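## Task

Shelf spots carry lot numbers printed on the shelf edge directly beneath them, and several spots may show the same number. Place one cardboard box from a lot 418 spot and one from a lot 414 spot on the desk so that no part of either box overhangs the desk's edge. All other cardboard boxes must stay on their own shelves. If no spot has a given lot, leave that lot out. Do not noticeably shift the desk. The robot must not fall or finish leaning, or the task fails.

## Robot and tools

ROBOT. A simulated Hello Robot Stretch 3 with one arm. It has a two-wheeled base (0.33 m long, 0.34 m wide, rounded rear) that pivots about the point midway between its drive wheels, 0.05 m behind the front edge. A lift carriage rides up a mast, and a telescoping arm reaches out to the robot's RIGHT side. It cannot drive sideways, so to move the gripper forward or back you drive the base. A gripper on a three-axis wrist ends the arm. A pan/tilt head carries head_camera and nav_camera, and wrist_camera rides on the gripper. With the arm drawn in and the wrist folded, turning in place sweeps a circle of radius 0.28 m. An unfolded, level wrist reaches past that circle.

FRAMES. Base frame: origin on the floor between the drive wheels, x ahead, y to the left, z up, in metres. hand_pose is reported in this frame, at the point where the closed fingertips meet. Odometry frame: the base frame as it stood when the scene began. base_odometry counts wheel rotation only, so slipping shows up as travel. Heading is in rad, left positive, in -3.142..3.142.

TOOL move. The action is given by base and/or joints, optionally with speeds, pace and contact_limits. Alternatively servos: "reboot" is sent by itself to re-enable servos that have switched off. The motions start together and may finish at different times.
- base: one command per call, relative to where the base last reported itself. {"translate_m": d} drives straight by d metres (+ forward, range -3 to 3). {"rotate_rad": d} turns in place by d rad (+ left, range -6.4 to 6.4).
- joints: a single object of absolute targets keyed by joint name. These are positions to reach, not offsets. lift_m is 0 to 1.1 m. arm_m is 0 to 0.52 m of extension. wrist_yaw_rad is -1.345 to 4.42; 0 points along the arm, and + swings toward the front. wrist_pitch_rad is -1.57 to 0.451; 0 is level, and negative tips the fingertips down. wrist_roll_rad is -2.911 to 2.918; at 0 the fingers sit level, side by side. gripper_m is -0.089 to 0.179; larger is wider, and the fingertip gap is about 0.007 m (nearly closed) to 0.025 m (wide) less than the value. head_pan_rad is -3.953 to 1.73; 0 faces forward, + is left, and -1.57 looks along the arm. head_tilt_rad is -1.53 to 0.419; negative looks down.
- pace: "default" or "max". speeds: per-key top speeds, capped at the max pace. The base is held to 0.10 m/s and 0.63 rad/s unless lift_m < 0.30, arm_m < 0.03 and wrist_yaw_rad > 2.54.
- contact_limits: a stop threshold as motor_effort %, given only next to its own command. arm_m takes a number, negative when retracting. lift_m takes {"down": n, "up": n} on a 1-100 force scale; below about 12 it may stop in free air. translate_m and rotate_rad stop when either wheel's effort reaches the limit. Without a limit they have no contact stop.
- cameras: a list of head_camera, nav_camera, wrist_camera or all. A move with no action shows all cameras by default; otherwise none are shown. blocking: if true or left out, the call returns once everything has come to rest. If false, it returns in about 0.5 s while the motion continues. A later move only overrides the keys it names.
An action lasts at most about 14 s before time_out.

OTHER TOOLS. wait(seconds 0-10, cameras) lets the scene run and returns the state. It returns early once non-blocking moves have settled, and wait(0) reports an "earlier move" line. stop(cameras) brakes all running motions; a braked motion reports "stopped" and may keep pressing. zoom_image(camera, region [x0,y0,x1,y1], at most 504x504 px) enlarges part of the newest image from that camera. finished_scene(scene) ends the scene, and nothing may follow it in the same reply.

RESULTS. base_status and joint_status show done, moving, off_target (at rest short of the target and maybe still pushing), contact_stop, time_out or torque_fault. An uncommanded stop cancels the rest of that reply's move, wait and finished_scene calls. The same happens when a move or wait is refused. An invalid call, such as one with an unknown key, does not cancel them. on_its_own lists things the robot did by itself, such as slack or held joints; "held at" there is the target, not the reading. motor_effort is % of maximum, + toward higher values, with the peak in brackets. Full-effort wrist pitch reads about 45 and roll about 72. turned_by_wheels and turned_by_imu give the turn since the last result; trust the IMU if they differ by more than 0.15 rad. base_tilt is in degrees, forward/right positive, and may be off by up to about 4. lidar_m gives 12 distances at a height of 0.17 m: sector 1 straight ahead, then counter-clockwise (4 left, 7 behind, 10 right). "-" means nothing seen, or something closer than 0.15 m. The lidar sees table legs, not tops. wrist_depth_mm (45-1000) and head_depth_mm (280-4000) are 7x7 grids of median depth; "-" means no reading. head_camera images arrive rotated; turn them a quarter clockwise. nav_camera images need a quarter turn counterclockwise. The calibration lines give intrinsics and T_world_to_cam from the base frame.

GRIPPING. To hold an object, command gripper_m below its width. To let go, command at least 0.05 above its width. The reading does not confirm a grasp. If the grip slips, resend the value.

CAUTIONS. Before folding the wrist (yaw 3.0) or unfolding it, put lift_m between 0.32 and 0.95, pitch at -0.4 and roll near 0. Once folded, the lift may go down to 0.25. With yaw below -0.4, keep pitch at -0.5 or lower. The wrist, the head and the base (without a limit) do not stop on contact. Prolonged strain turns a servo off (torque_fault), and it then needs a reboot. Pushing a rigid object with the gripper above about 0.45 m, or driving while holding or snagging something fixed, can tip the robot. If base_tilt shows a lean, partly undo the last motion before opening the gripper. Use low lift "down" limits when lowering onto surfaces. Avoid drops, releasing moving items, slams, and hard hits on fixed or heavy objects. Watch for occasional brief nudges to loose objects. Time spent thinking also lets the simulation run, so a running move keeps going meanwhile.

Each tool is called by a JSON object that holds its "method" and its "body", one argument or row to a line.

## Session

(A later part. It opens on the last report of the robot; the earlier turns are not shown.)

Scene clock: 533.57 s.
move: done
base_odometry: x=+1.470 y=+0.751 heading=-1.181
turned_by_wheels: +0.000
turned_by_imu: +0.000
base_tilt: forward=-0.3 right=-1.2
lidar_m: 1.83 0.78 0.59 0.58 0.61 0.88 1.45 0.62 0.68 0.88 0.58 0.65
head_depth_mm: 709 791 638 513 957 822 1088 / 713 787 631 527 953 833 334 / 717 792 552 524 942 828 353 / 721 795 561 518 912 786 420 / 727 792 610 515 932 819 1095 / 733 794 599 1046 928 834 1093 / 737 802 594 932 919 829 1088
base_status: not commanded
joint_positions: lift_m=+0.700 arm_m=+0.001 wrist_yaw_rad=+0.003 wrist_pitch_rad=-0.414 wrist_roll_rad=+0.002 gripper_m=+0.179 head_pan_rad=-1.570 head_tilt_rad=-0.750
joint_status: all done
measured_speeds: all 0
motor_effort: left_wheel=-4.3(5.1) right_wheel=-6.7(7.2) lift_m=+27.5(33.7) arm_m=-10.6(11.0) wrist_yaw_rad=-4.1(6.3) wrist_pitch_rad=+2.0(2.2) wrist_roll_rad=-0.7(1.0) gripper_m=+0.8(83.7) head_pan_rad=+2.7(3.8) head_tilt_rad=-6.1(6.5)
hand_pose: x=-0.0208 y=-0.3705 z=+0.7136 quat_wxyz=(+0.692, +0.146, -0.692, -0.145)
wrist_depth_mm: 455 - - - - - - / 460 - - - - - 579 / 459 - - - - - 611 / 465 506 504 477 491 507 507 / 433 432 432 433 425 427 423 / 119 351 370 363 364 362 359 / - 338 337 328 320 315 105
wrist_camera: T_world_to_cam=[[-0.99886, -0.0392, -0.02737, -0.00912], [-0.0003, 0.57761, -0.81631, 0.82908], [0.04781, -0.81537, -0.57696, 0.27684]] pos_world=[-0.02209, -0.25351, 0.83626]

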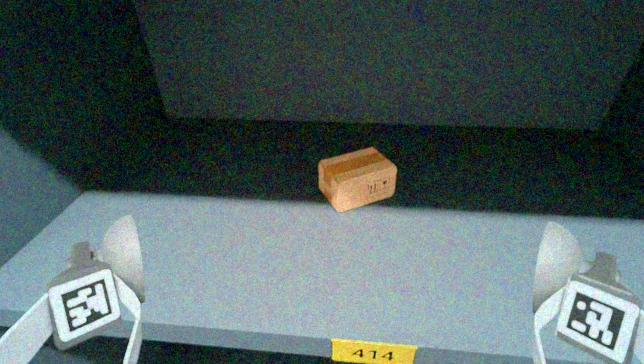

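{"method": "move", "body": {
  "base": {"translate_m":-0.11},
  "joints": {"wrist_yaw_rad":0.4,"wrist_pitch_rad":-0.28,"lift_m":0.6}
}}

{"method": "move", "body": {
  "joints": {"arm_m":0.16,"lift_m":0.53},
  "cameras": ["wrist_camera","head_camera"]
}}

Scene clock: 551.83 s.
move: done
base_odometry: x=+1.428 y=+0.853 heading=-1.181
turned_by_wheels: +0.000
turned_by_imu: +0.000
base_tilt: forward=-0.3 right=-1.3
lidar_m: 1.85 0.79 0.60 0.58 0.62 0.88 1.35 0.58 0.54 0.87 0.66 0.65
head_depth_mm: 703 787 637 512 931 820 1003 / 708 783 631 509 952 814 1098 / 712 790 623 523 943 827 1104 / 716 793 615 519 936 825 1084 / 721 790 540 514 903 818 505 / 724 790 553 1037 928 834 1091 / 730 795 595 1032 920 830 1089
base_status: done
joint_positions: lift_m=+0.600 arm_m=+0.001 wrist_yaw_rad=+0.397 wrist_pitch_rad=-0.301 wrist_roll_rad=+0.002 gripper_m=+0.179 head_pan_rad=-1.570 head_tilt_rad=-0.750
joint_status: all done
measured_speeds: all 0
motor_effort: left_wheel=-7.3(11.4) right_wheel=-4.5(10.9) lift_m=+24.8(26.9) arm_m=-9.8(10.8) wrist_yaw_rad=+1.4(3.9) wrist_pitch_rad=+3.4(5.9) wrist_roll_rad=-0.8(1.0) gripper_m=+0.6(0.9) head_pan_rad=+2.4(3.5) head_tilt_rad=-5.7(6.4)
hand_pose: x=+0.0704 y=-0.3647 z=+0.6398 quat_wxyz=(+0.706, +0.242, -0.665, +0.033)
wrist_depth_mm: 387 466 - - - - - / 397 474 - - - - - / 421 480 - 531 424 519 513 / 459 446 448 442 407 410 434 / - 369 354 346 347 344 344 / - 126 333 297 285 285 282 / 813 - 760 - 256 241 105
pictures: none

Scene clock: 554.27 s.
move: done
base_odometry: x=+1.428 y=+0.853 heading=-1.181
turned_by_wheels: +0.000
turned_by_imu: +0.000
base_tilt: forward=-0.2 right=-1.1
lidar_m: 1.86 0.78 0.60 0.58 0.62 0.88 1.35 0.58 0.54 0.87 0.67 0.65
head_depth_mm: 702 790 636 514 931 817 1005 / 707 783 630 508 950 815 1085 / 712 786 623 522 947 600 543 / 715 791 615 519 936 639 1078 / 722 789 541 513 908 817 1101 / 725 789 555 1038 925 837 1096 / 730 794 595 1032 924 827 1093
base_status: not commanded
joint_positions: lift_m=+0.530 arm_m=+0.160 wrist_yaw_rad=+0.397 wrist_pitch_rad=-0.300 wrist_roll_rad=+0.002 gripper_m=+0.179 head_pan_rad=-1.570 head_tilt_rad=-0.750
joint_status: all done
measured_speeds: all 0
motor_effort: left_wheel=-7.0(7.6) right_wheel=-4.1(5.5) lift_m=+24.1(26.8) arm_m=+13.7(15.1) wrist_yaw_rad=+1.9(3.3) wrist_pitch_rad=+3.3(3.4) wrist_roll_rad=-0.9(1.1) gripper_m=+0.7(1.0) head_pan_rad=+2.5(3.3) head_tilt_rad=-5.9(6.3)
hand_pose: x=+0.0704 y=-0.5242 z=+0.5699 quat_wxyz=(+0.706, +0.242, -0.665, +0.034)
wrist_depth_mm: 376 458 - - - - - / 384 464 - - - - - / 386 416 410 411 262 373 368 / 304 303 298 297 244 277 289 / 238 226 234 233 232 231 229 / 123 144 193 192 191 191 190 / 156 165 165 168 163 162 107
pictures: head_camera (sideways), wrist_camera
head_camera: T_world_to_cam=[[-0.04685, 0.64166, -0.76556, 1.01159], [0.99749, -0.0107, -0.07001, 0.08463], [-0.05311, -0.76692, -0.63954, 0.78817]] pos_world=[0.00484, -0.04373, 1.28443]
wrist_camera: T_world_to_cam=[[-0.90616, -0.42231, -0.02307, -0.13779], [-0.18484, 0.44452, -0.87649, 0.77807], [0.3804, -0.78997, -0.48087, -0.00068]] pos_world=[0.01922, -0.40459, 0.67847]

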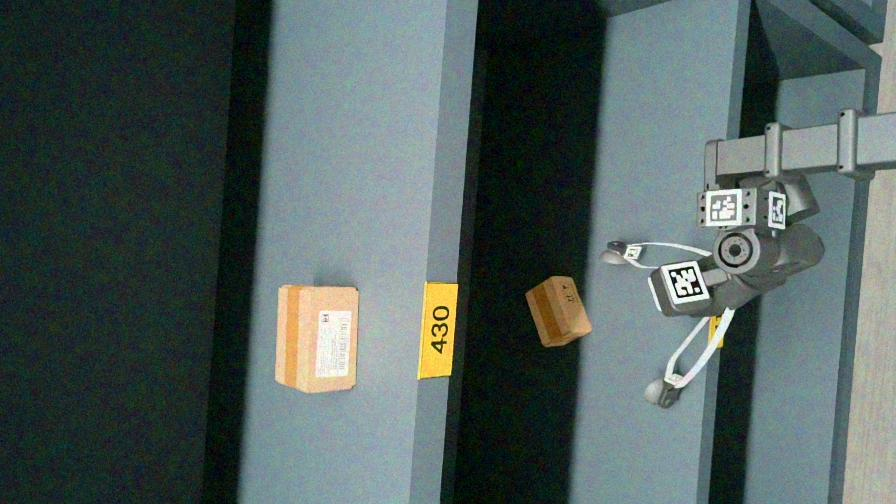

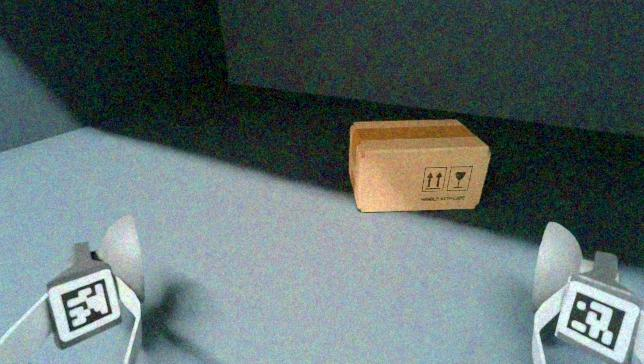

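{"method": "move", "body": {
  "joints": {"lift_m":0.507}
}}

{"method": "move", "body": {
  "joints": {"arm_m":0.295},
  "contact_limits": {"arm_m":30},
  "cameras": ["wrist_camera"]
}}

Scene clock: 565.13 s.
move: done
base_odometry: x=+1.428 y=+0.853 heading=-1.181
turned_by_wheels: +0.000
turned_by_imu: +0.000
base_tilt: forward=-0.3 right=-1.2
lidar_m: 1.86 0.79 0.60 0.58 0.62 0.88 1.35 0.58 0.54 0.87 0.67 0.65
head_depth_mm: 703 787 638 514 931 820 1003 / 707 781 629 509 946 818 1091 / 712 786 623 522 944 789 545 / 719 792 617 519 938 685 1078 / 718 788 542 514 904 801 1099 / 728 790 555 1037 930 832 1093 / 730 796 595 1031 921 828 1093
base_status: not commanded
joint_positions: lift_m=+0.507 arm_m=+0.160 wrist_yaw_rad=+0.397 wrist_pitch_rad=-0.289 wrist_roll_rad=+0.002 gripper_m=+0.179 head_pan_rad=-1.570 head_tilt_rad=-0.750
joint_status: all done
measured_speeds: all 0
motor_effort: left_wheel=-7.1(7.7) right_wheel=-4.0(5.2) lift_m=+21.6(25.9) arm_m=+13.2(13.9) wrist_yaw_rad=+1.4(3.1) wrist_pitch_rad=+1.2(3.4) wrist_roll_rad=-0.6(1.0) gripper_m=+0.7(0.8) head_pan_rad=+2.6(2.8) head_tilt_rad=-5.2(6.0)
hand_pose: x=+0.0709 y=-0.5252 z=+0.5495 quat_wxyz=(+0.706, +0.238, -0.666, +0.038)
wrist_depth_mm: 376 455 - - - - - / 383 468 524 466 - - - / 367 364 363 333 226 324 347 / 264 263 261 258 238 254 252 / 206 195 203 201 200 199 198 / - 156 166 165 165 164 164 / 134 138 141 140 140 139 105
pictures: none

Scene clock: 567.37 s.
move: done
base_odometry: x=+1.428 y=+0.853 heading=-1.181
turned_by_wheels: +0.000
turned_by_imu: +0.000
base_tilt: forward=-0.5 right=-1.1
lidar_m: 1.85 0.78 0.60 0.58 0.62 0.88 1.35 0.58 0.54 0.87 0.66 0.65
head_depth_mm: 705 791 637 513 934 819 1005 / 709 781 628 508 953 814 1091 / 713 787 623 521 944 637 1064 / 717 791 615 519 912 780 1107 / 720 791 541 514 906 818 1097 / 728 788 553 1040 924 836 1093 / 730 793 594 1031 920 829 1092
base_status: not commanded
joint_positions: lift_m=+0.507 arm_m=+0.295 wrist_yaw_rad=+0.399 wrist_pitch_rad=-0.288 wrist_roll_rad=+0.002 gripper_m=+0.179 head_pan_rad=-1.570 head_tilt_rad=-0.750
joint_status: all done
measured_speeds: all 0
motor_effort: left_wheel=-7.4(7.6) right_wheel=-4.2(4.9) lift_m=+24.4(24.6) arm_m=+12.9(15.6) wrist_yaw_rad=+0.3(2.6) wrist_pitch_rad=+1.1(1.3) wrist_roll_rad=-0.5(0.9) gripper_m=+0.7(1.3) head_pan_rad=+2.8(3.0) head_tilt_rad=-5.7(6.0)
contact_limits: arm_m 30 (drawing in: default 31, maximum 55; extending or still: default 40, maximum 69)
hand_pose: x=+0.0712 y=-0.6601 z=+0.5499 quat_wxyz=(+0.706, +0.238, -0.666, +0.039)
wrist_depth_mm: 371 439 - - - - - / 378 456 - - - - - / 365 367 362 356 329 305 - / 265 263 259 153 160 255 252 / 206 195 131 119 118 199 199 / - 155 155 123 125 158 163 / 134 138 137 134 135 139 105
wrist_camera: T_world_to_cam=[[-0.90539, -0.42399, -0.02236, -0.19642], [-0.18147, 0.43405, -0.88242, 0.81726], [0.38384, -0.79488, -0.46993, -0.12752]] pos_world=[0.01942, -0.53938, 0.65685]

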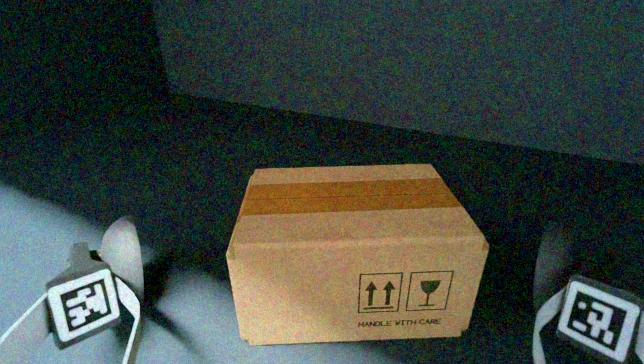

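{"method": "move", "body": {
  "joints": {"arm_m":0.315},
  "contact_limits": {"arm_m":30}
}}

{"method": "move", "body": {
  "joints": {"gripper_m":0.05}
}}

{"method": "move", "body": {
  "joints": {"lift_m":0.57},
  "cameras": ["wrist_camera"]
}}

{"method": "move", "body": {
  "joints": {"arm_m":0.0},
  "cameras": ["wrist_camera"]
}}

Scene clock: 591.23 s.
move: done
base_odometry: x=+1.428 y=+0.853 heading=-1.181
turned_by_wheels: +0.000
turned_by_imu: +0.000
base_tilt: forward=-0.3 right=-1.3
lidar_m: 1.85 0.79 0.60 0.59 0.62 0.88 1.35 0.58 0.54 0.87 0.66 0.65
head_depth_mm: 706 789 636 513 931 817 1004 / 705 782 630 509 952 815 1091 / 713 786 622 523 947 614 1067 / 717 792 617 519 779 784 1101 / 722 792 540 514 896 818 1094 / 729 790 554 1043 924 834 1095 / 732 794 595 1037 921 830 1090
base_status: not commanded
joint_positions: lift_m=+0.507 arm_m=+0.315 wrist_yaw_rad=+0.399 wrist_pitch_rad=-0.288 wrist_roll_rad=+0.002 gripper_m=+0.179 head_pan_rad=-1.570 head_tilt_rad=-0.750
joint_status: all done
measured_speeds: all 0
motor_effort: left_wheel=-7.3(7.4) right_wheel=-4.7(5.3) lift_m=+28.8(29.7) arm_m=+13.7(15.6) wrist_yaw_rad=+0.8(1.8) wrist_pitch_rad=+0.9(1.1) wrist_roll_rad=-0.7(0.8) gripper_m=+0.8(1.0) head_pan_rad=+2.3(3.0) head_tilt_rad=-5.7(5.7)
contact_limits: arm_m 30 (drawing in: default 31, maximum 55; extending or still: default 40, maximum 69)
hand_pose: x=+0.0713 y=-0.6802 z=+0.5499 quat_wxyz=(+0.706, +0.238, -0.666, +0.039)
wrist_depth_mm: 369 432 - - - - - / 380 448 - - - - - / 362 366 362 333 309 - - / 264 261 274 258 257 253 252 / 205 203 125 119 118 200 198 / - 140 100 103 101 153 163 / 134 137 108 110 111 139 105
pictures: none

Scene clock: 593.07 s.
move: done
base_odometry: x=+1.428 y=+0.853 heading=-1.181
turned_by_wheels: +0.000
turned_by_imu: +0.000
base_tilt: forward=-0.2 right=-1.2
lidar_m: 1.85 0.78 0.60 0.58 0.62 0.88 1.35 0.58 0.54 0.87 0.66 0.65
head_depth_mm: 704 791 638 513 929 817 1001 / 708 783 630 507 954 815 1091 / 712 788 624 523 943 614 1061 / 716 796 615 519 774 786 1100 / 722 793 541 513 904 819 1096 / 728 790 554 1032 926 835 1097 / 731 796 595 1037 921 832 1091
base_status: not commanded
joint_positions: lift_m=+0.507 arm_m=+0.315 wrist_yaw_rad=+0.399 wrist_pitch_rad=-0.275 wrist_roll_rad=+0.002 gripper_m=+0.051 head_pan_rad=-1.570 head_tilt_rad=-0.750
joint_status: all done
measured_speeds: all 0
motor_effort: left_wheel=-7.4(7.6) right_wheel=-3.8(5.2) lift_m=+27.0(29.8) arm_m=+11.1(14.7) wrist_yaw_rad=-0.1(1.8) wrist_pitch_rad=-1.4(1.4) wrist_roll_rad=-0.8(0.8) gripper_m=-20.7(91.9) head_pan_rad=+2.2(2.8) head_tilt_rad=-5.3(6.0)
contact_limits: arm_m 30 (drawing in: default 31, maximum 55; extending or still: default 40, maximum 69)
hand_pose: x=+0.0717 y=-0.6812 z=+0.5529 quat_wxyz=(+0.705, +0.234, -0.668, +0.043)
wrist_depth_mm: 369 428 - - - - - / 379 444 - - - - - / 366 385 380 348 - - - / 275 273 271 159 264 264 250 / 212 210 130 123 123 205 205 / 178 165 - 111 126 131 168 / - 136 115 124 135 134 142
pictures: none

Scene clock: 594.47 s.
move: done
base_odometry: x=+1.428 y=+0.853 heading=-1.181
turned_by_wheels: +0.000
turned_by_imu: +0.000
base_tilt: forward=-0.2 right=-1.3
lidar_m: 1.85 0.78 0.60 0.58 0.62 0.88 1.35 0.58 0.54 0.87 0.66 0.65
head_depth_mm: 706 789 635 513 933 821 1001 / 708 782 630 509 950 796 480 / 714 786 623 522 650 771 1085 / 716 795 616 518 681 822 1103 / 722 790 542 513 880 814 1097 / 725 791 553 1044 923 833 1092 / 730 796 594 1036 922 830 1089
base_status: not commanded
joint_positions: lift_m=+0.570 arm_m=+0.315 wrist_yaw_rad=+0.399 wrist_pitch_rad=-0.302 wrist_roll_rad=+0.002 gripper_m=+0.053 head_pan_rad=-1.570 head_tilt_rad=-0.750
joint_status: all done
measured_speeds: all 0
motor_effort: left_wheel=-7.1(7.5) right_wheel=-4.5(5.0) lift_m=+30.4(34.0) arm_m=+9.7(11.7) wrist_yaw_rad=+0.4(1.8) wrist_pitch_rad=+3.7(3.8) wrist_roll_rad=-0.9(0.9) gripper_m=-8.5(20.9) head_pan_rad=+2.4(2.9) head_tilt_rad=-4.9(5.9)
contact_limits: arm_m 30 (drawing in: default 31, maximum 55; extending or still: default 40, maximum 69)
hand_pose: x=+0.0707 y=-0.6788 z=+0.6094 quat_wxyz=(+0.706, +0.243, -0.664, +0.034)
wrist_depth_mm: 370 424 - - - - - / 381 447 - - - - - / 392 459 448 - - - - / 382 383 401 151 170 - - / 302 300 130 124 124 292 280 / 246 239 - 111 126 129 240 / 216 198 113 124 196 124 206
wrist_camera: T_world_to_cam=[[-0.9055, -0.42372, -0.02287, -0.20306], [-0.18644, 0.44568, -0.87557, 0.88186], [0.38119, -0.78856, -0.48256, -0.10199]] pos_world=[0.01942, -0.55949, 0.71827]

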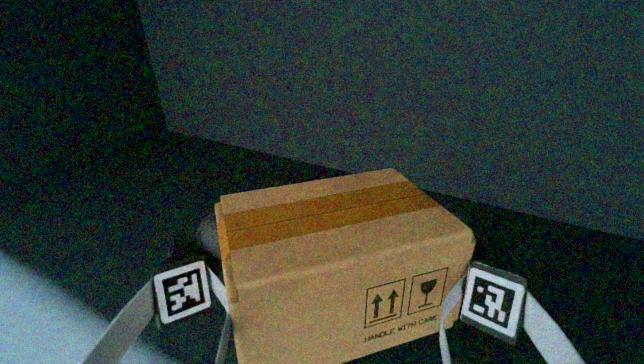

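Scene clock: 598.00 s.
move: done
base_odometry: x=+1.428 y=+0.853 heading=-1.181
turned_by_wheels: +0.000
turned_by_imu: +0.000
base_tilt: forward=-0.3 right=-1.2
lidar_m: 1.86 0.79 0.60 0.59 0.62 0.88 1.35 0.58 0.54 0.87 0.66 0.65
head_depth_mm: 703 790 639 512 932 819 1009 / 708 783 629 508 952 816 1100 / 712 787 622 524 944 828 1106 / 715 796 616 519 939 824 1085 / 719 791 542 514 929 688 611 / 727 790 554 1035 929 814 1092 / 731 795 595 1034 922 830 1092
base_status: not commanded
joint_positions: lift_m=+0.570 arm_m=+0.001 wrist_yaw_rad=+0.399 wrist_pitch_rad=-0.302 wrist_roll_rad=+0.002 gripper_m=+0.053 head_pan_rad=-1.570 head_tilt_rad=-0.750
joint_status: all done
measured_speeds: all 0
motor_effort: left_wheel=-6.7(7.7) right_wheel=-3.5(4.8) lift_m=+24.9(30.5) arm_m=-12.4(14.4) wrist_yaw_rad=+0.6(1.9) wrist_pitch_rad=+3.7(3.8) wrist_roll_rad=-0.5(0.9) gripper_m=-8.4(9.4) head_pan_rad=+2.0(2.7) head_tilt_rad=-4.8(5.8)
hand_pose: x=+0.0707 y=-0.3644 z=+0.6094 quat_wxyz=(+0.706, +0.243, -0.664, +0.034)
wrist_depth_mm: 385 462 - - - - - / 395 474 - - - - - / 425 484 488 480 481 478 470 / 462 400 401 160 372 373 369 / - 484 130 124 124 297 294 / 853 123 - 111 126 128 243 / 819 - 113 124 135 125 206
wrist_camera: T_world_to_cam=[[-0.90548, -0.42378, -0.02285, -0.06987], [-0.18653, 0.44576, -0.8755, 0.74172], [0.3812, -0.78849, -0.48267, 0.14603]] pos_world=[0.01942, -0.24509, 0.71827]

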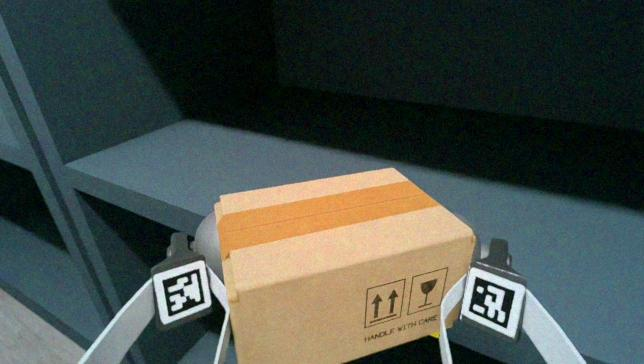

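{"method": "move", "body": {
  "base": {"translate_m": 1.33},
  "cameras": ["wrist_camera"]
}}

Scene clock: 634.87 s.
move: done
base_odometry: x=+1.933 y=-0.378 heading=-1.182
turned_by_wheels: +0.000
turned_by_imu: +0.000
base_tilt: forward=-0.4 right=-1.1
lidar_m: 1.17 0.68 0.52 0.51 0.53 0.76 1.73 0.88 0.97 0.52 1.57 1.20
head_depth_mm: 772 840 636 1122 908 1194 1141 / 776 841 630 1111 954 1212 1136 / 779 845 622 1118 942 1211 1129 / 784 850 615 1125 939 1200 1124 / 584 638 581 759 861 686 612 / 408 460 543 1822 1530 1314 1118 / 2666 2874 2549 1937 1559 1315 1128
base_status: done
joint_positions: lift_m=+0.570 arm_m=+0.001 wrist_yaw_rad=+0.399 wrist_pitch_rad=-0.302 wrist_roll_rad=+0.002 gripper_m=+0.053 head_pan_rad=-1.570 head_tilt_rad=-0.750
joint_status: not commanded
measured_speeds: all 0
motor_effort: left_wheel=-0.7(9.0) right_wheel=-0.3(13.6) lift_m=+30.4(32.3) arm_m=-12.1(13.3) wrist_yaw_rad=+1.0(2.1) wrist_pitch_rad=+3.7(3.8) wrist_roll_rad=-0.7(1.1) gripper_m=-8.7(9.4) head_pan_rad=+1.9(2.5) head_tilt_rad=-3.9(5.6)
hand_pose: x=+0.0707 y=-0.3644 z=+0.6094 quat_wxyz=(+0.706, +0.243, -0.664, +0.034)
wrist_depth_mm: - - - - 262 - - / - - - - 286 - - / - - - - 318 - - / - - - 152 302 - - / - - 130 124 124 294 293 / 964 123 - 111 126 129 260 / 839 779 114 124 137 118 725
wrist_camera: T_world_to_cam=[[-0.90548, -0.42378, -0.02285, -0.06987], [-0.18653, 0.44576, -0.8755, 0.74172], [0.3812, -0.78849, -0.48267, 0.14603]] pos_world=[0.01942, -0.24509, 0.71827]

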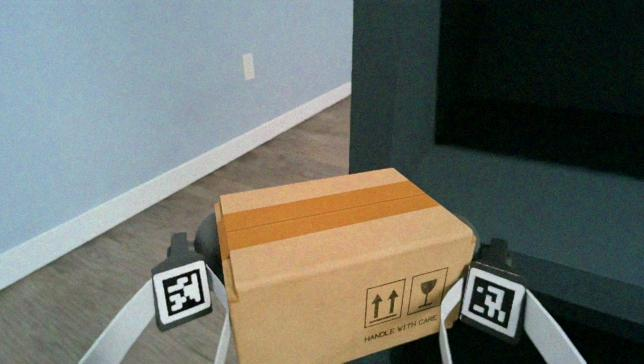

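{"method": "move", "body": {
  "base": {"translate_m": 0.66},
  "joints": {"head_tilt_rad": -0.5},
  "cameras": ["head_camera","nav_camera"]
}}

Scene clock: 652.20 s.
move: done
base_odometry: x=+2.183 y=-0.988 heading=-1.182
turned_by_wheels: +0.000
turned_by_imu: +0.000
base_tilt: forward=-0.3 right=-1.2
lidar_m: 0.52 0.55 0.48 0.47 0.49 0.71 2.37 0.74 0.76 1.65 0.69 0.53
head_depth_mm: 2702 2879 3095 2899 2133 1638 1283 / 2671 2904 3184 3059 2111 1620 1317 / 2751 2954 3229 3028 2081 1609 1309 / 2770 2923 3212 2971 2077 1603 1305 / 2702 2890 3122 2734 2051 1583 1301 / 1717 1782 1850 1949 1881 1583 1300 / 1231 1278 1308 1347 1386 1429 1283
base_status: done
joint_positions: lift_m=+0.570 arm_m=+0.001 wrist_yaw_rad=+0.399 wrist_pitch_rad=-0.302 wrist_roll_rad=+0.002 gripper_m=+0.053 head_pan_rad=-1.570 head_tilt_rad=-0.500
joint_status: all done
measured_speeds: all 0
motor_effort: left_wheel=+1.7(9.9) right_wheel=+9.0(13.1) lift_m=+29.5(30.7) arm_m=-11.6(12.5) wrist_yaw_rad=+0.5(2.3) wrist_pitch_rad=+3.7(3.8) wrist_roll_rad=-0.7(1.0) gripper_m=-9.0(9.4) head_pan_rad=+1.3(2.1) head_tilt_rad=+2.2(6.4)
hand_pose: x=+0.0707 y=-0.3644 z=+0.6094 quat_wxyz=(+0.706, +0.243, -0.664, +0.034)
wrist_depth_mm: - - - - - - - / - - - - - - - / - - - - - - - / - - - 152 - - - / - - 130 124 124 - - / - - - 111 126 131 936 / - - 114 124 750 128 807
pictures: head_camera (sideways), nav_camera (sideways)
head_camera: T_world_to_cam=[[-0.04663, 0.43191, -0.90071, 1.1878], [0.99751, -0.02763, -0.0649, 0.07799], [-0.05292, -0.90149, -0.42955, 0.51494]] pos_world=[0.00484, -0.04665, 1.29612]
nav_camera: T_world_to_cam=[[0.0174, -0.4557, 0.88996, -1.11517], [-0.99979, -0.01763, 0.01052, 0.04262], [0.0109, -0.88996, -0.45591, 0.54648]] pos_world=[0.05606, -0.02109, 1.24116]

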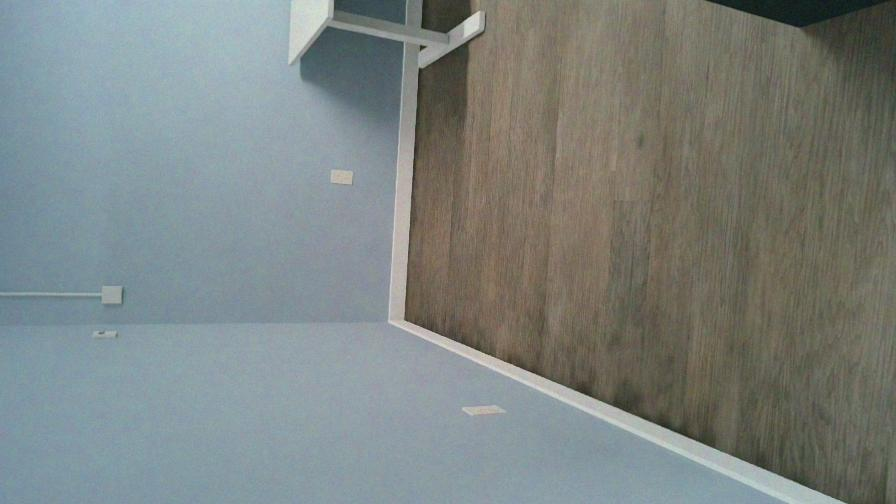

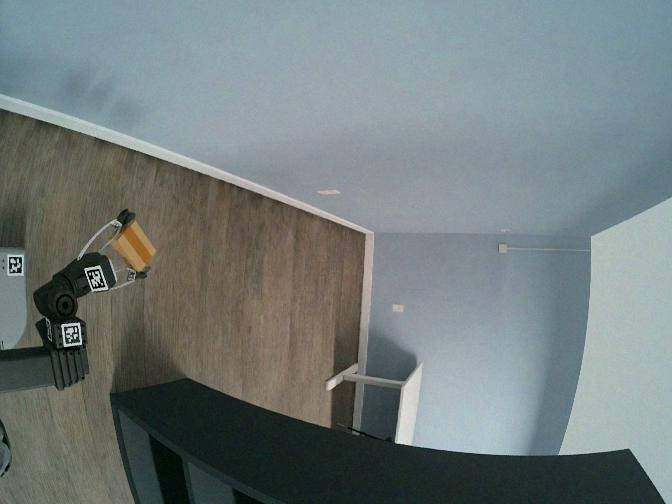

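{"method": "move", "body": {
  "joints": {"wrist_yaw_rad": 1.1, "lift_m": 0.75}
}}

{"method": "move", "body": {
  "base": {"rotate_rad": -1.6}
}}

{"method": "move", "body": {
  "joints": {"head_pan_rad": 0.0},
  "cameras": ["nav_camera"]
}}

Scene clock: 665.00 s.
move: done
base_odometry: x=+2.183 y=-0.988 heading=-1.182
turned_by_wheels: +0.000
turned_by_imu: +0.000
base_tilt: forward=-0.3 right=-1.1
lidar_m: 0.52 0.55 0.48 0.47 0.49 0.70 2.37 0.74 0.76 1.65 0.69 0.53
head_depth_mm: 2673 2904 3102 2906 2130 1641 1299 / 2705 2924 3170 3017 2100 1615 1319 / 2708 2944 3185 2957 2091 1622 1319 / 2716 2965 3237 2980 2081 1606 1302 / 2703 2915 3102 2776 2050 1584 1294 / 1710 1781 1876 1946 1876 1585 1299 / 1230 1269 1308 1349 1392 1431 1284
base_status: not commanded
joint_positions: lift_m=+0.750 arm_m=+0.001 wrist_yaw_rad=+1.097 wrist_pitch_rad=-0.303 wrist_roll_rad=+0.002 gripper_m=+0.053 head_pan_rad=-1.570 head_tilt_rad=-0.500
joint_status: all done
measured_speeds: all 0
motor_effort: left_wheel=+1.4(2.1) right_wheel=+8.5(9.5) lift_m=+30.5(34.9) arm_m=-11.4(12.0) wrist_yaw_rad=+2.5(6.1) wrist_pitch_rad=+3.8(3.9) wrist_roll_rad=-0.5(0.9) gripper_m=-8.7(9.3) head_pan_rad=+1.1(1.7) head_tilt_rad=+1.6(2.0)
hand_pose: x=+0.1898 y=-0.2540 z=+0.7893 quat_wxyz=(+0.652, +0.456, -0.541, +0.273)
wrist_depth_mm: - - - - - - - / - - - - - - - / - - - - - - - / - - - 152 - - - / - - 130 124 124 - - / - - - 111 126 125 - / - - 114 124 135 125 -
pictures: none

Scene clock: 668.63 s.
move: done
base_odometry: x=+2.183 y=-0.988 heading=-2.781
turned_by_wheels: -1.600
turned_by_imu: -1.575
base_tilt: forward=-0.2 right=-1.1
lidar_m: 1.73 0.71 0.53 0.52 0.54 0.48 0.47 0.49 0.70 2.19 0.74 0.74
head_depth_mm: 1585 1517 1469 1418 1368 1333 1261 / 2560 2401 2288 2155 1928 1608 1324 / 3506 3708 - 2982 2100 1605 1311 / 3524 3802 - 2952 2074 1598 1302 / 3431 3664 3880 2942 2081 1599 1299 / 1956 2092 2276 2457 2035 1584 1296 / 1912 2030 1429 1502 1663 1526 1283
base_status: done
joint_positions: lift_m=+0.750 arm_m=+0.001 wrist_yaw_rad=+1.097 wrist_pitch_rad=-0.303 wrist_roll_rad=+0.002 gripper_m=+0.053 head_pan_rad=-1.570 head_tilt_rad=-0.500
joint_status: not commanded
measured_speeds: all 0
motor_effort: left_wheel=+8.0(12.8) right_wheel=-10.1(12.8) lift_m=+28.2(31.3) arm_m=-12.0(13.7) wrist_yaw_rad=+1.6(3.5) wrist_pitch_rad=+3.8(3.9) wrist_roll_rad=-0.9(1.1) gripper_m=-8.8(9.3) head_pan_rad=+0.7(1.5) head_tilt_rad=-0.5(1.3)
hand_pose: x=+0.1899 y=-0.2539 z=+0.7893 quat_wxyz=(+0.652, +0.456, -0.541, +0.273)
wrist_depth_mm: - - - - - - - / - - - - - - - / - - - - - - - / - - - 152 - - - / - - 130 124 123 - - / - 123 - 111 126 131 - / - 975 113 124 143 128 -
pictures: none

Scene clock: 669.87 s.
move: done
base_odometry: x=+2.183 y=-0.988 heading=-2.781
turned_by_wheels: +0.000
turned_by_imu: +0.000
base_tilt: forward=-0.3 right=-1.4
lidar_m: 1.73 0.71 0.53 0.52 0.55 0.48 0.47 0.49 0.70 2.19 0.74 0.75
head_depth_mm: 2681 2897 3045 2874 2148 1631 1321 / 2712 2963 3134 3011 2094 1614 1321 / 2730 2897 3189 2963 2084 1612 1313 / 2734 2959 3240 2980 2049 1601 1304 / 2486 2659 2831 2679 2073 1593 1300 / 1604 1666 1742 1837 1880 1580 1284 / 1183 1221 1261 1299 1348 1389 1265
base_status: not commanded
joint_positions: lift_m=+0.750 arm_m=+0.001 wrist_yaw_rad=+1.097 wrist_pitch_rad=-0.303 wrist_roll_rad=+0.002 gripper_m=+0.053 head_pan_rad=+0.037 head_tilt_rad=-0.500
joint_status: all done
measured_speeds: all 0
motor_effort: left_wheel=+7.9(8.3) right_wheel=-9.6(10.9) lift_m=+26.6(28.0) arm_m=-11.9(12.9) wrist_yaw_rad=+1.9(3.2) wrist_pitch_rad=+3.8(3.9) wrist_roll_rad=-0.8(0.9) gripper_m=-9.0(9.5) head_pan_rad=-3.0(5.3) head_tilt_rad=-1.1(1.3)
hand_pose: x=+0.1899 y=-0.2539 z=+0.7893 quat_wxyz=(+0.652, +0.456, -0.541, +0.273)
wrist_depth_mm: - - - - - - - / - - - - - - - / - - - - - - - / - - - 152 - - - / - - 130 124 124 - - / - 123 - 111 126 132 - / - - 113 124 144 128 -
pictures: nav_camera (sideways)
nav_camera: T_world_to_cam=[[0.45477, 0.03398, 0.88996, -1.1178], [0.05401, -0.99848, 0.01053, 0.03614], [0.88897, 0.04328, -0.45591, 0.54121]] pos_world=[0.02527, 0.05065, 1.24116]

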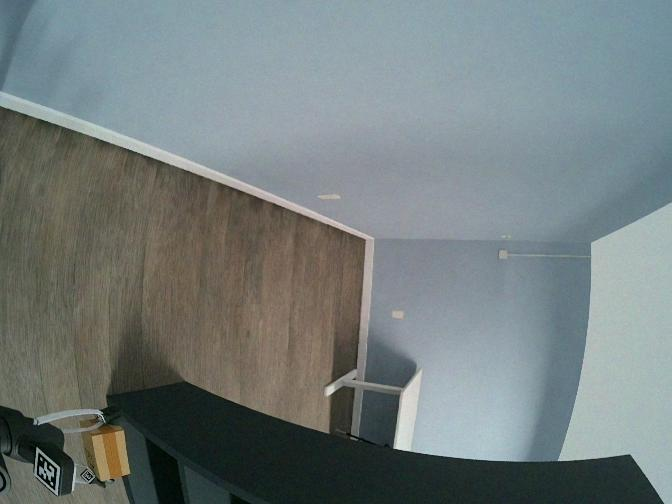

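{"method": "move", "body": {
  "base": {"translate_m": 1.3}
}}

{"method": "move", "body": {
  "base": {"translate_m": 0.8},
  "cameras": ["nav_camera"]
}}

Scene clock: 692.73 s.
move: done
base_odometry: x=+0.967 y=-1.446 heading=-2.781
turned_by_wheels: +0.000
turned_by_imu: +0.000
base_tilt: forward=-0.4 right=-1.3
lidar_m: 1.53 0.62 0.47 0.46 0.48 0.68 1.76 0.76 0.63 1.38 2.23 1.81
head_depth_mm: 1638 1763 1914 2093 2135 1636 1325 / 1632 1768 1920 2115 2096 1620 1314 / 1643 1768 1939 2128 2069 1602 1308 / 1650 1795 1932 2120 2069 1595 1300 / 1660 1785 1943 2143 2041 1582 1301 / 1629 1701 1761 1842 1877 1577 1299 / 1164 1193 1222 1253 1301 1344 1254
base_status: done
joint_positions: lift_m=+0.750 arm_m=+0.001 wrist_yaw_rad=+1.097 wrist_pitch_rad=-0.303 wrist_roll_rad=+0.002 gripper_m=+0.053 head_pan_rad=+0.000 head_tilt_rad=-0.500
joint_status: not commanded
measured_speeds: all 0
motor_effort: left_wheel=+6.5(11.9) right_wheel=+2.7(10.2) lift_m=+31.2(32.4) arm_m=-5.4(11.1) wrist_yaw_rad=+0.6(3.9) wrist_pitch_rad=+3.8(3.9) wrist_roll_rad=-0.6(1.0) gripper_m=-8.8(9.4) head_pan_rad=-2.9(3.8) head_tilt_rad=-5.0(5.2)
hand_pose: x=+0.1899 y=-0.2539 z=+0.7893 quat_wxyz=(+0.652, +0.456, -0.541, +0.273)
wrist_depth_mm: - - - - - - - / - - - - - - - / - - - - - - - / - - - 161 - - - / - - 130 124 124 - - / - 123 - 111 126 132 - / - - 113 124 952 128 -
pictures: none

Scene clock: 701.87 s.
move: done
base_odometry: x=+0.218 y=-1.728 heading=-2.781
turned_by_wheels: +0.000
turned_by_imu: +0.001
base_tilt: forward=-0.3 right=-1.1
lidar_m: 1.20 0.57 0.44 0.42 0.45 0.64 2.02 1.24 1.62 3.83 1.24 1.23
head_depth_mm: 972 1054 1144 1251 1381 1526 1323 / 972 1053 1149 1259 1390 1518 1317 / 979 1057 1145 1267 1399 1511 1304 / 985 1067 1154 1273 1405 1529 1301 / 986 1063 1163 1273 1421 1541 1302 / 988 1070 1170 1283 1420 1518 1288 / 980 1049 1125 1167 1203 1235 1231
base_status: done
joint_positions: lift_m=+0.750 arm_m=+0.001 wrist_yaw_rad=+1.097 wrist_pitch_rad=-0.303 wrist_roll_rad=+0.002 gripper_m=+0.053 head_pan_rad=+0.000 head_tilt_rad=-0.500
joint_status: not commanded
measured_speeds: all 0
motor_effort: left_wheel=+3.7(11.4) right_wheel=+4.5(11.3) lift_m=+30.7(31.9) arm_m=-1.4(5.5) wrist_yaw_rad=+1.7(3.2) wrist_pitch_rad=+3.8(4.0) wrist_roll_rad=-0.5(1.1) gripper_m=-8.9(9.4) head_pan_rad=-3.2(3.9) head_tilt_rad=-2.4(4.8)
hand_pose: x=+0.1899 y=-0.2539 z=+0.7893 quat_wxyz=(+0.652, +0.456, -0.541, +0.273)
wrist_depth_mm: - - - - - - - / - - - - - - - / - - - - - - - / - - - 160 - - - / - - 131 124 124 - - / - 123 - 111 126 131 - / - - 113 124 962 128 -
pictures: nav_camera (sideways)
nav_camera: T_world_to_cam=[[0.45631, 0.01699, 0.88966, -1.11745], [0.01674, -0.99981, 0.0105, 0.03635], [0.88966, 0.0101, -0.45651, 0.5419]] pos_world=[0.02719, 0.04985, 1.24115]

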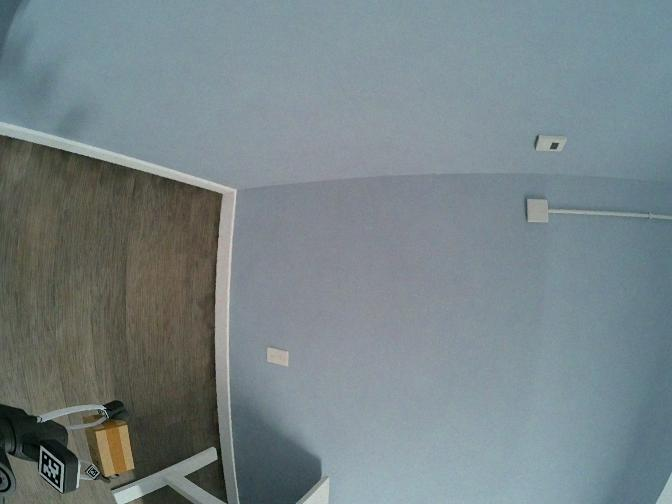

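{"method": "move", "body": {
  "joints": {"wrist_yaw_rad": 0.0, "lift_m": 0.88, "head_pan_rad": -1.57, "head_tilt_rad": -0.6}
}}

{"method": "move", "body": {
  "base": {"rotate_rad": 1.6}
}}

{"method": "move", "body": {
  "base": {"translate_m": -1.33},
  "cameras": ["head_camera"]
}}

Scene clock: 714.40 s.
move: done
base_odometry: x=+0.218 y=-1.728 heading=-2.781
turned_by_wheels: +0.000
turned_by_imu: +0.000
base_tilt: forward=-0.2 right=-1.2
lidar_m: 1.19 0.58 0.44 0.42 0.45 0.64 2.02 1.24 1.61 3.83 1.24 1.23
head_depth_mm: 3274 3346 3218 2546 1883 1508 - / 3552 3781 3790 2506 1862 1530 - / 3438 3795 3751 2483 1841 399 - / 3604 3834 3646 2456 1849 287 302 / 3580 3801 3623 2426 1813 1427 1196 / 3574 3901 2023 2306 1820 1460 1220 / 3030 3069 1592 1248 1792 1445 1216
base_status: not commanded
joint_positions: lift_m=+0.880 arm_m=+0.001 wrist_yaw_rad=+0.003 wrist_pitch_rad=-0.303 wrist_roll_rad=+0.002 gripper_m=+0.053 head_pan_rad=-1.578 head_tilt_rad=-0.600
joint_status: all done
measured_speeds: translate_m=+0.000 rotate_rad=+0.000 lift_m=+0.000 arm_m=+0.000 wrist_yaw_rad=+0.000 wrist_pitch_rad=+0.000 wrist_roll_rad=+0.000 head_pan_rad=+0.024 head_tilt_rad=+0.000
motor_effort: left_wheel=+3.8(4.6) right_wheel=+5.0(5.8) lift_m=+27.1(34.6) arm_m=+0.6(1.0) wrist_yaw_rad=-3.3(5.9) wrist_pitch_rad=+3.8(3.9) wrist_roll_rad=-0.8(1.0) gripper_m=-8.4(9.2) head_pan_rad=+3.1(5.2) head_tilt_rad=-4.8(7.5)
hand_pose: x=-0.0208 y=-0.3829 z=+0.9192 quat_wxyz=(+0.699, +0.108, -0.699, -0.106)
wrist_depth_mm: - - - - - - - / - - - - - - - / - - - - - - - / - - - 160 - - - / - - 130 124 123 - - / - 123 - 111 126 131 - / - - 113 124 - 128 -
pictures: none

Scene clock: 718.03 s.
move: done
base_odometry: x=+0.218 y=-1.728 heading=-1.182
turned_by_wheels: +1.600
turned_by_imu: +1.574
base_tilt: forward=-0.4 right=-1.2
lidar_m: 0.42 0.45 0.64 2.15 1.42 1.64 3.82 1.24 1.23 1.20 0.57 0.43
head_depth_mm: 970 1061 1179 1321 1503 1500 - / 981 1069 1186 1330 1511 1529 - / 980 1079 1189 1327 1490 297 - / 982 1076 1202 1355 1481 286 296 / 990 1086 1205 1361 1522 1386 1217 / 997 1093 1213 1377 1537 1452 1224 / 977 1041 1072 1111 1156 1197 1159
base_status: done
joint_positions: lift_m=+0.880 arm_m=+0.001 wrist_yaw_rad=+0.003 wrist_pitch_rad=-0.303 wrist_roll_rad=+0.002 gripper_m=+0.053 head_pan_rad=-1.570 head_tilt_rad=-0.600
joint_status: not commanded
measured_speeds: all 0
motor_effort: left_wheel=-8.7(12.8) right_wheel=+8.9(11.8) lift_m=+24.8(27.3) arm_m=-6.5(7.1) wrist_yaw_rad=-3.0(4.1) wrist_pitch_rad=+3.9(4.0) wrist_roll_rad=-0.7(1.2) gripper_m=-9.0(9.4) head_pan_rad=+3.5(4.4) head_tilt_rad=-4.2(5.4)
hand_pose: x=-0.0209 y=-0.3829 z=+0.9192 quat_wxyz=(+0.699, +0.108, -0.699, -0.106)
wrist_depth_mm: - - 883 - - - - / - - 953 - - - - / - - - - - - - / - - - 161 - - - / - - 130 124 123 - - / - - - 111 126 132 - / - - 113 124 - 128 -
pictures: none

Scene clock: 732.47 s.
move: done
base_odometry: x=-0.286 y=-0.498 heading=-1.182
turned_by_wheels: +0.000
turned_by_imu: -0.001
base_tilt: forward=-0.4 right=-1.1
lidar_m: 1.74 1.84 1.19 1.16 1.23 1.77 2.54 0.69 0.73 1.12 0.71 1.70
head_depth_mm: 907 988 1102 1129 841 672 - / 908 996 1102 1125 834 685 - / 914 999 1112 1110 829 297 - / 916 1004 1119 1107 823 286 296 / 922 1016 1132 1092 820 620 572 / 930 1021 1131 1080 811 651 569 / 934 1027 1140 1073 807 647 567
base_status: done
joint_positions: lift_m=+0.880 arm_m=+0.001 wrist_yaw_rad=+0.003 wrist_pitch_rad=-0.303 wrist_roll_rad=+0.002 gripper_m=+0.053 head_pan_rad=-1.570 head_tilt_rad=-0.600
joint_status: not commanded
measured_speeds: all 0
motor_effort: left_wheel=-0.3(11.8) right_wheel=-1.3(11.4) lift_m=+27.9(28.9) arm_m=-2.3(13.2) wrist_yaw_rad=-2.8(4.8) wrist_pitch_rad=+3.8(4.0) wrist_roll_rad=-0.6(1.0) gripper_m=-8.7(9.4) head_pan_rad=+3.7(4.2) head_tilt_rad=-2.5(5.0)
hand_pose: x=-0.0209 y=-0.3829 z=+0.9192 quat_wxyz=(+0.699, +0.108, -0.699, -0.106)
wrist_depth_mm: - - - - - - - / - - - - - - - / - - - - - - - / - - - 151 - - - / - - 130 124 124 - - / - - - 111 126 124 - / - - 113 124 135 118 -
pictures: head_camera (sideways)
head_camera: T_world_to_cam=[[-0.04674, 0.52016, -0.85279, 1.12529], [0.9975, -0.021, -0.06748, 0.08135], [-0.05301, -0.85381, -0.51787, 0.62985]] pos_world=[0.00484, -0.04585, 1.29131]

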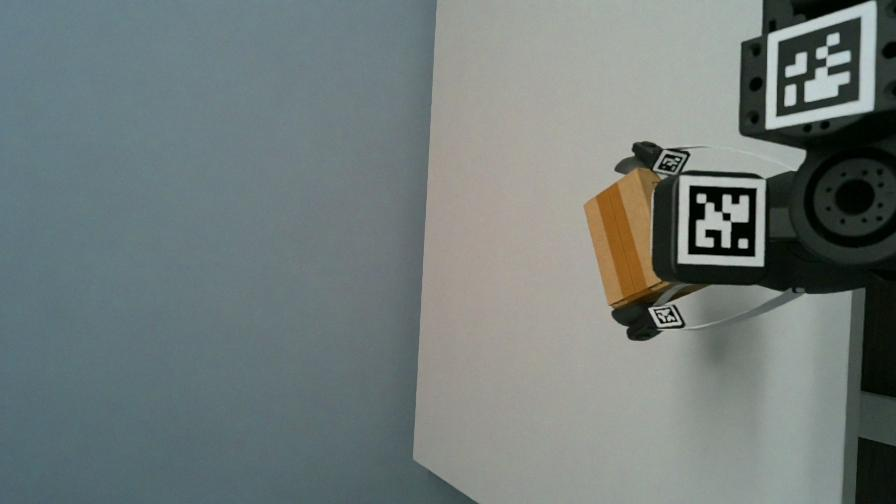

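{"method": "move", "body": {
  "joints": {"arm_m": 0.4}
}}

{"method": "move", "body": {
  "joints": {"lift_m": 0.77}
}}

{"method": "move", "body": {
  "joints": {"lift_m": 0.66},
  "speeds": {"lift_m": 0.03},
  "contact_limits": {"lift_m": {"down": 13}},
  "cameras": ["head_camera","wrist_camera"]
}}

Scene clock: 749.27 s.
move: done
base_odometry: x=-0.286 y=-0.498 heading=-1.182
turned_by_wheels: +0.000
turned_by_imu: +0.000
base_tilt: forward=-0.4 right=-1.2
lidar_m: 1.74 1.84 1.19 1.16 1.23 1.76 2.54 0.69 0.73 1.12 0.70 1.70
head_depth_mm: 906 992 1092 1131 310 - 570 / 911 994 1087 408 353 665 567 / 912 995 1057 530 827 660 565 / 922 1011 1085 762 822 656 576 / 921 1016 1127 1089 818 655 573 / 928 1021 1136 1080 812 650 571 / 932 1025 1140 1071 804 648 569
base_status: not commanded
joint_positions: lift_m=+0.880 arm_m=+0.400 wrist_yaw_rad=+0.003 wrist_pitch_rad=-0.303 wrist_roll_rad=+0.002 gripper_m=+0.053 head_pan_rad=-1.570 head_tilt_rad=-0.600
joint_status: all done
measured_speeds: all 0
motor_effort: left_wheel=-0.3(1.0) right_wheel=-0.5(1.4) lift_m=+29.8(30.7) arm_m=+13.1(15.3) wrist_yaw_rad=-1.6(4.3) wrist_pitch_rad=+3.8(4.0) wrist_roll_rad=-0.6(0.9) gripper_m=-8.7(9.3) head_pan_rad=+2.5(4.3) head_tilt_rad=-3.0(3.0)
hand_pose: x=-0.0209 y=-0.7823 z=+0.9192 quat_wxyz=(+0.699, +0.108, -0.699, -0.106)
wrist_depth_mm: - - - - - - - / - - - - - - - / - - - - - - - / - - - 151 - - - / - - 130 124 124 - - / - - - 111 126 124 - / - - 113 124 134 118 -
pictures: none

Scene clock: 751.10 s.
move: done
base_odometry: x=-0.286 y=-0.498 heading=-1.182
turned_by_wheels: +0.000
turned_by_imu: +0.000
base_tilt: forward=-0.4 right=-1.2
lidar_m: 1.74 1.84 1.19 1.16 1.23 1.77 2.55 0.69 0.72 1.12 0.70 1.70
head_depth_mm: 902 991 1096 1134 840 669 295 / 908 995 1107 1122 465 365 319 / 911 1001 1108 610 747 661 565 / 920 1006 1121 836 764 657 574 / 922 1017 1131 1088 815 654 572 / 932 1025 1141 1080 810 650 569 / 930 1030 1142 1078 808 647 568
base_status: not commanded
joint_positions: lift_m=+0.770 arm_m=+0.400 wrist_yaw_rad=+0.003 wrist_pitch_rad=-0.303 wrist_roll_rad=+0.002 gripper_m=+0.053 head_pan_rad=-1.570 head_tilt_rad=-0.600
joint_status: all done
measured_speeds: all 0
motor_effort: left_wheel=-0.2(0.8) right_wheel=-0.3(1.3) lift_m=+24.0(26.4) arm_m=+11.0(13.3) wrist_yaw_rad=-3.3(4.1) wrist_pitch_rad=+3.8(4.0) wrist_roll_rad=-0.6(0.9) gripper_m=-8.6(9.3) head_pan_rad=+3.1(4.1) head_tilt_rad=-1.8(2.6)
hand_pose: x=-0.0209 y=-0.7823 z=+0.8092 quat_wxyz=(+0.699, +0.108, -0.699, -0.106)
wrist_depth_mm: - - - - - - - / - - - - - - - / - - - - - - - / - - - 152 - - - / - - 130 124 124 - - / - - - 111 126 124 - / - - 113 124 134 118 -
pictures: none

Scene clock: 755.13 s.
move: contact_stop
base_odometry: x=-0.286 y=-0.498 heading=-1.182
turned_by_wheels: +0.000
turned_by_imu: +0.000
base_tilt: forward=-0.4 right=-1.3
lidar_m: 1.74 1.83 1.19 1.16 1.23 1.76 2.54 0.69 0.73 1.12 0.70 1.70
head_depth_mm: 905 992 1092 1138 843 669 572 / 913 1000 1104 1128 838 632 397 / 915 1004 1117 1112 632 626 553 / 918 1012 1122 1105 661 658 576 / 925 1015 1127 1095 820 655 573 / 933 1020 1132 1080 812 649 570 / 931 1027 1141 1122 807 647 569
base_status: not commanded
joint_positions: lift_m=+0.664 arm_m=+0.400 wrist_yaw_rad=+0.002 wrist_pitch_rad=-0.171 wrist_roll_rad=-0.003 gripper_m=+0.053 head_pan_rad=-1.570 head_tilt_rad=-0.600
joint_status: lift_m contact_stop (moved -0.106 of -0.110)
measured_speeds: translate_m=+0.000 rotate_rad=+0.000 lift_m=+0.007 arm_m=+0.000 wrist_yaw_rad=+0.000 wrist_pitch_rad=-0.024 wrist_roll_rad=+0.000 head_pan_rad=+0.000 head_tilt_rad=+0.000
on_its_own: lift_m is slack since a contact_stop; wrist_pitch_rad is at rest, and its effort (-20.4) is outside its rest range (-8 to +12)
motor_effort: left_wheel=-0.5(1.0) right_wheel=-0.9(1.2) lift_m=+18.0(26.3) arm_m=+7.8(11.8) wrist_yaw_rad=-1.9(4.9) wrist_pitch_rad=-20.4(21.0) wrist_roll_rad=+0.9(1.2) gripper_m=-8.4(9.6) head_pan_rad=+3.2(3.8) head_tilt_rad=-1.7(2.4)
contact_limits: lift_m down 13 (down: maximum 72; up: maximum 65)
hand_pose: x=-0.0209 y=-0.7934 z=+0.7353 quat_wxyz=(+0.706, +0.062, -0.703, -0.060)
wrist_depth_mm: - - - - - - - / - - - - - - - / - - - - - - - / - - - 149 149 - - / - - 130 116 122 - - / - - 128 114 127 - - / - - 114 123 132 118 -
pictures: head_camera (sideways), wrist_camera
head_camera: T_world_to_cam=[[-0.04674, 0.52016, -0.85279, 1.12529], [0.9975, -0.021, -0.06748, 0.08135], [-0.05301, -0.85381, -0.51787, 0.62985]] pos_world=[0.00484, -0.04585, 1.29131]
wrist_camera: T_world_to_cam=[[-0.99891, -0.04498, -0.01288, -0.04037], [-0.00439, 0.36424, -0.93129, 1.00616], [0.04658, -0.93022, -0.36404, -0.30319]] pos_world=[-0.02179, -0.65033, 0.82613]

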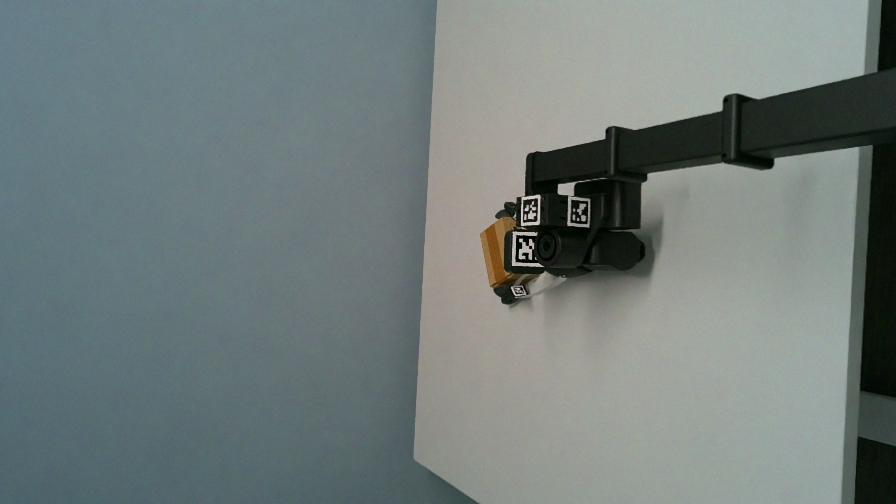

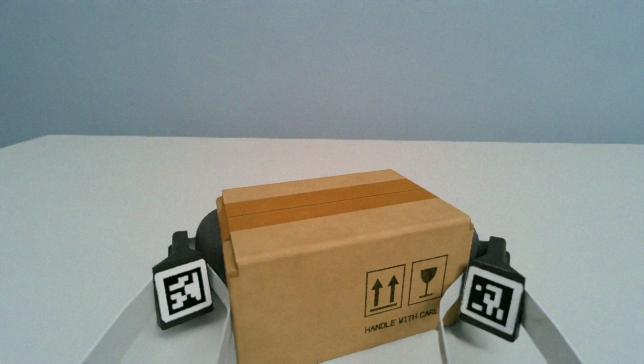

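{"method": "move", "body": {
  "joints": {"lift_m": 0.686},
  "speeds": {"lift_m": 0.03}
}}

{"method": "move", "body": {
  "joints": {"gripper_m": 0.179}
}}

{"method": "move", "body": {
  "joints": {"arm_m": 0.15},
  "cameras": ["head_camera","wrist_camera"]
}}

Scene clock: 761.33 s.
move: done
base_odometry: x=-0.286 y=-0.498 heading=-1.182
turned_by_wheels: +0.000
turned_by_imu: +0.000
base_tilt: forward=-0.3 right=-1.2
lidar_m: 1.74 1.84 1.19 1.16 1.23 1.76 2.54 0.69 0.73 1.12 0.70 1.70
head_depth_mm: 904 989 1097 1133 841 669 570 / 909 1001 1103 1127 836 467 385 / 911 1001 1107 1107 618 641 564 / 922 1011 1123 1100 649 657 575 / 923 1017 1126 1089 815 654 572 / 930 1020 1140 1079 812 651 570 / 936 1027 1144 1073 803 647 568
base_status: not commanded
joint_positions: lift_m=+0.686 arm_m=+0.400 wrist_yaw_rad=+0.002 wrist_pitch_rad=-0.244 wrist_roll_rad=-0.003 gripper_m=+0.053 head_pan_rad=-1.570 head_tilt_rad=-0.600
joint_status: all done
measured_speeds: all 0
motor_effort: left_wheel=+0.2(0.8) right_wheel=-0.3(1.2) lift_m=+26.8(31.3) arm_m=+1.6(2.9) wrist_yaw_rad=-2.6(3.5) wrist_pitch_rad=-6.9(13.7) wrist_roll_rad=+0.7(1.0) gripper_m=-8.9(9.3) head_pan_rad=+2.5(3.0) head_tilt_rad=-0.5(1.0)
hand_pose: x=-0.0209 y=-0.7878 z=+0.7393 quat_wxyz=(+0.703, +0.087, -0.701, -0.086)
wrist_depth_mm: - - - - - - - / - - - - - - - / - - - - - - - / - - - 149 148 - - / - - 125 118 121 - - / - - 128 114 127 124 - / - - 113 125 133 - -
pictures: none

Scene clock: 763.13 s.
move: done
base_odometry: x=-0.286 y=-0.498 heading=-1.182
turned_by_wheels: +0.000
turned_by_imu: +0.000
base_tilt: forward=-0.4 right=-1.1
lidar_m: 1.74 1.83 1.19 1.16 1.23 1.76 2.54 0.69 0.73 1.12 0.70 1.70
head_depth_mm: 904 988 1097 1126 842 669 569 / 909 994 1104 1127 835 466 385 / 910 1005 1107 1111 618 643 565 / 917 1007 1120 1101 648 659 575 / 921 1017 1126 1088 815 656 572 / 930 1020 1135 1081 813 648 569 / 936 1026 1140 1073 805 646 568
base_status: not commanded
joint_positions: lift_m=+0.686 arm_m=+0.400 wrist_yaw_rad=-0.006 wrist_pitch_rad=-0.255 wrist_roll_rad=+0.000 gripper_m=+0.179 head_pan_rad=-1.570 head_tilt_rad=-0.600
joint_status: all done
measured_speeds: all 0
motor_effort: left_wheel=-0.9(1.3) right_wheel=-0.4(1.3) lift_m=+22.3(26.7) arm_m=+0.2(2.0) wrist_yaw_rad=+5.0(8.9) wrist_pitch_rad=-4.9(7.1) wrist_roll_rad=-0.3(0.9) gripper_m=+3.7(88.6) head_pan_rad=+2.1(3.2) head_tilt_rad=+0.0(1.2)
hand_pose: x=-0.0229 y=-0.7869 z=+0.7368 quat_wxyz=(+0.701, +0.088, -0.701, -0.092)
wrist_depth_mm: - - - - - - - / - - - - - - - / - - - - - - - / - - - 146 144 - - / - 143 125 118 119 - - / - 127 - 114 128 - - / - - 115 125 134 - 105
pictures: none

Scene clock: 766.20 s.
move: done
base_odometry: x=-0.286 y=-0.498 heading=-1.182
turned_by_wheels: +0.000
turned_by_imu: +0.000
base_tilt: forward=-0.4 right=-1.2
lidar_m: 1.74 1.83 1.19 1.16 1.23 1.76 2.54 0.69 0.73 1.12 0.70 1.69
head_depth_mm: 904 993 1095 1137 841 670 570 / 906 998 1103 1119 835 665 381 / 912 1005 1114 1108 830 661 411 / 921 1010 1116 1102 824 512 436 / 922 1015 1129 1094 817 653 573 / 929 1023 1130 1082 810 650 570 / 934 1028 1139 1074 808 648 568
base_status: not commanded
joint_positions: lift_m=+0.686 arm_m=+0.150 wrist_yaw_rad=-0.002 wrist_pitch_rad=-0.258 wrist_roll_rad=+0.000 gripper_m=+0.179 head_pan_rad=-1.570 head_tilt_rad=-0.600
joint_status: all done
measured_speeds: all 0
motor_effort: left_wheel=-1.3(1.5) right_wheel=-0.3(1.3) lift_m=+27.7(29.1) arm_m=-13.7(16.2) wrist_yaw_rad=+1.3(5.0) wrist_pitch_rad=-4.4(5.2) wrist_roll_rad=-0.3(0.4) gripper_m=+1.2(3.3) head_pan_rad=+2.9(3.0) head_tilt_rad=-0.5(1.2)
hand_pose: x=-0.0221 y=-0.5366 z=+0.7360 quat_wxyz=(+0.701, +0.090, -0.701, -0.092)
wrist_depth_mm: - - - - - - - / - - - 339 - - - / - - - 348 - - - / - - - - - - - / - 143 - - - - - / - 126 - - - - - / - - - - - - 105
pictures: head_camera (sideways), wrist_camera
head_camera: T_world_to_cam=[[-0.04674, 0.52016, -0.85279, 1.12529], [0.9975, -0.021, -0.06748, 0.08135], [-0.05301, -0.85381, -0.51787, 0.62985]] pos_world=[0.00484, -0.04585, 1.29131]
wrist_camera: T_world_to_cam=[[-0.99909, -0.03791, -0.01972, -0.02126], [0.00084, 0.44391, -0.89607, 0.93031], [0.04272, -0.89527, -0.44347, 0.01312]] pos_world=[-0.02258, -0.40203, 0.83903]

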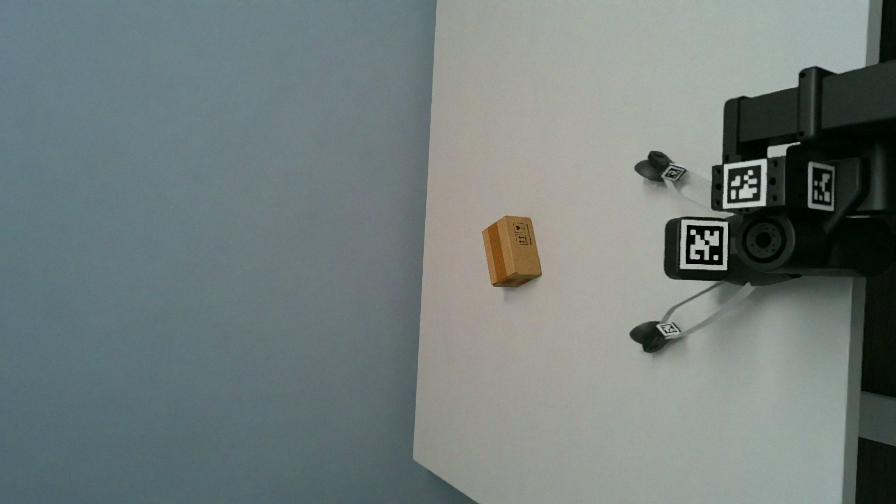

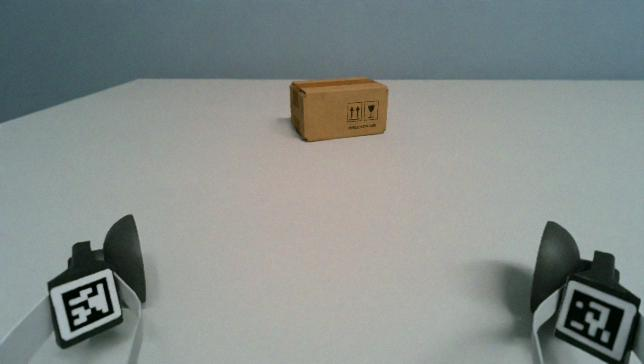

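{"method": "finished_scene", "body": {
  "scene": 2
}}

The scene is finished: the task was done.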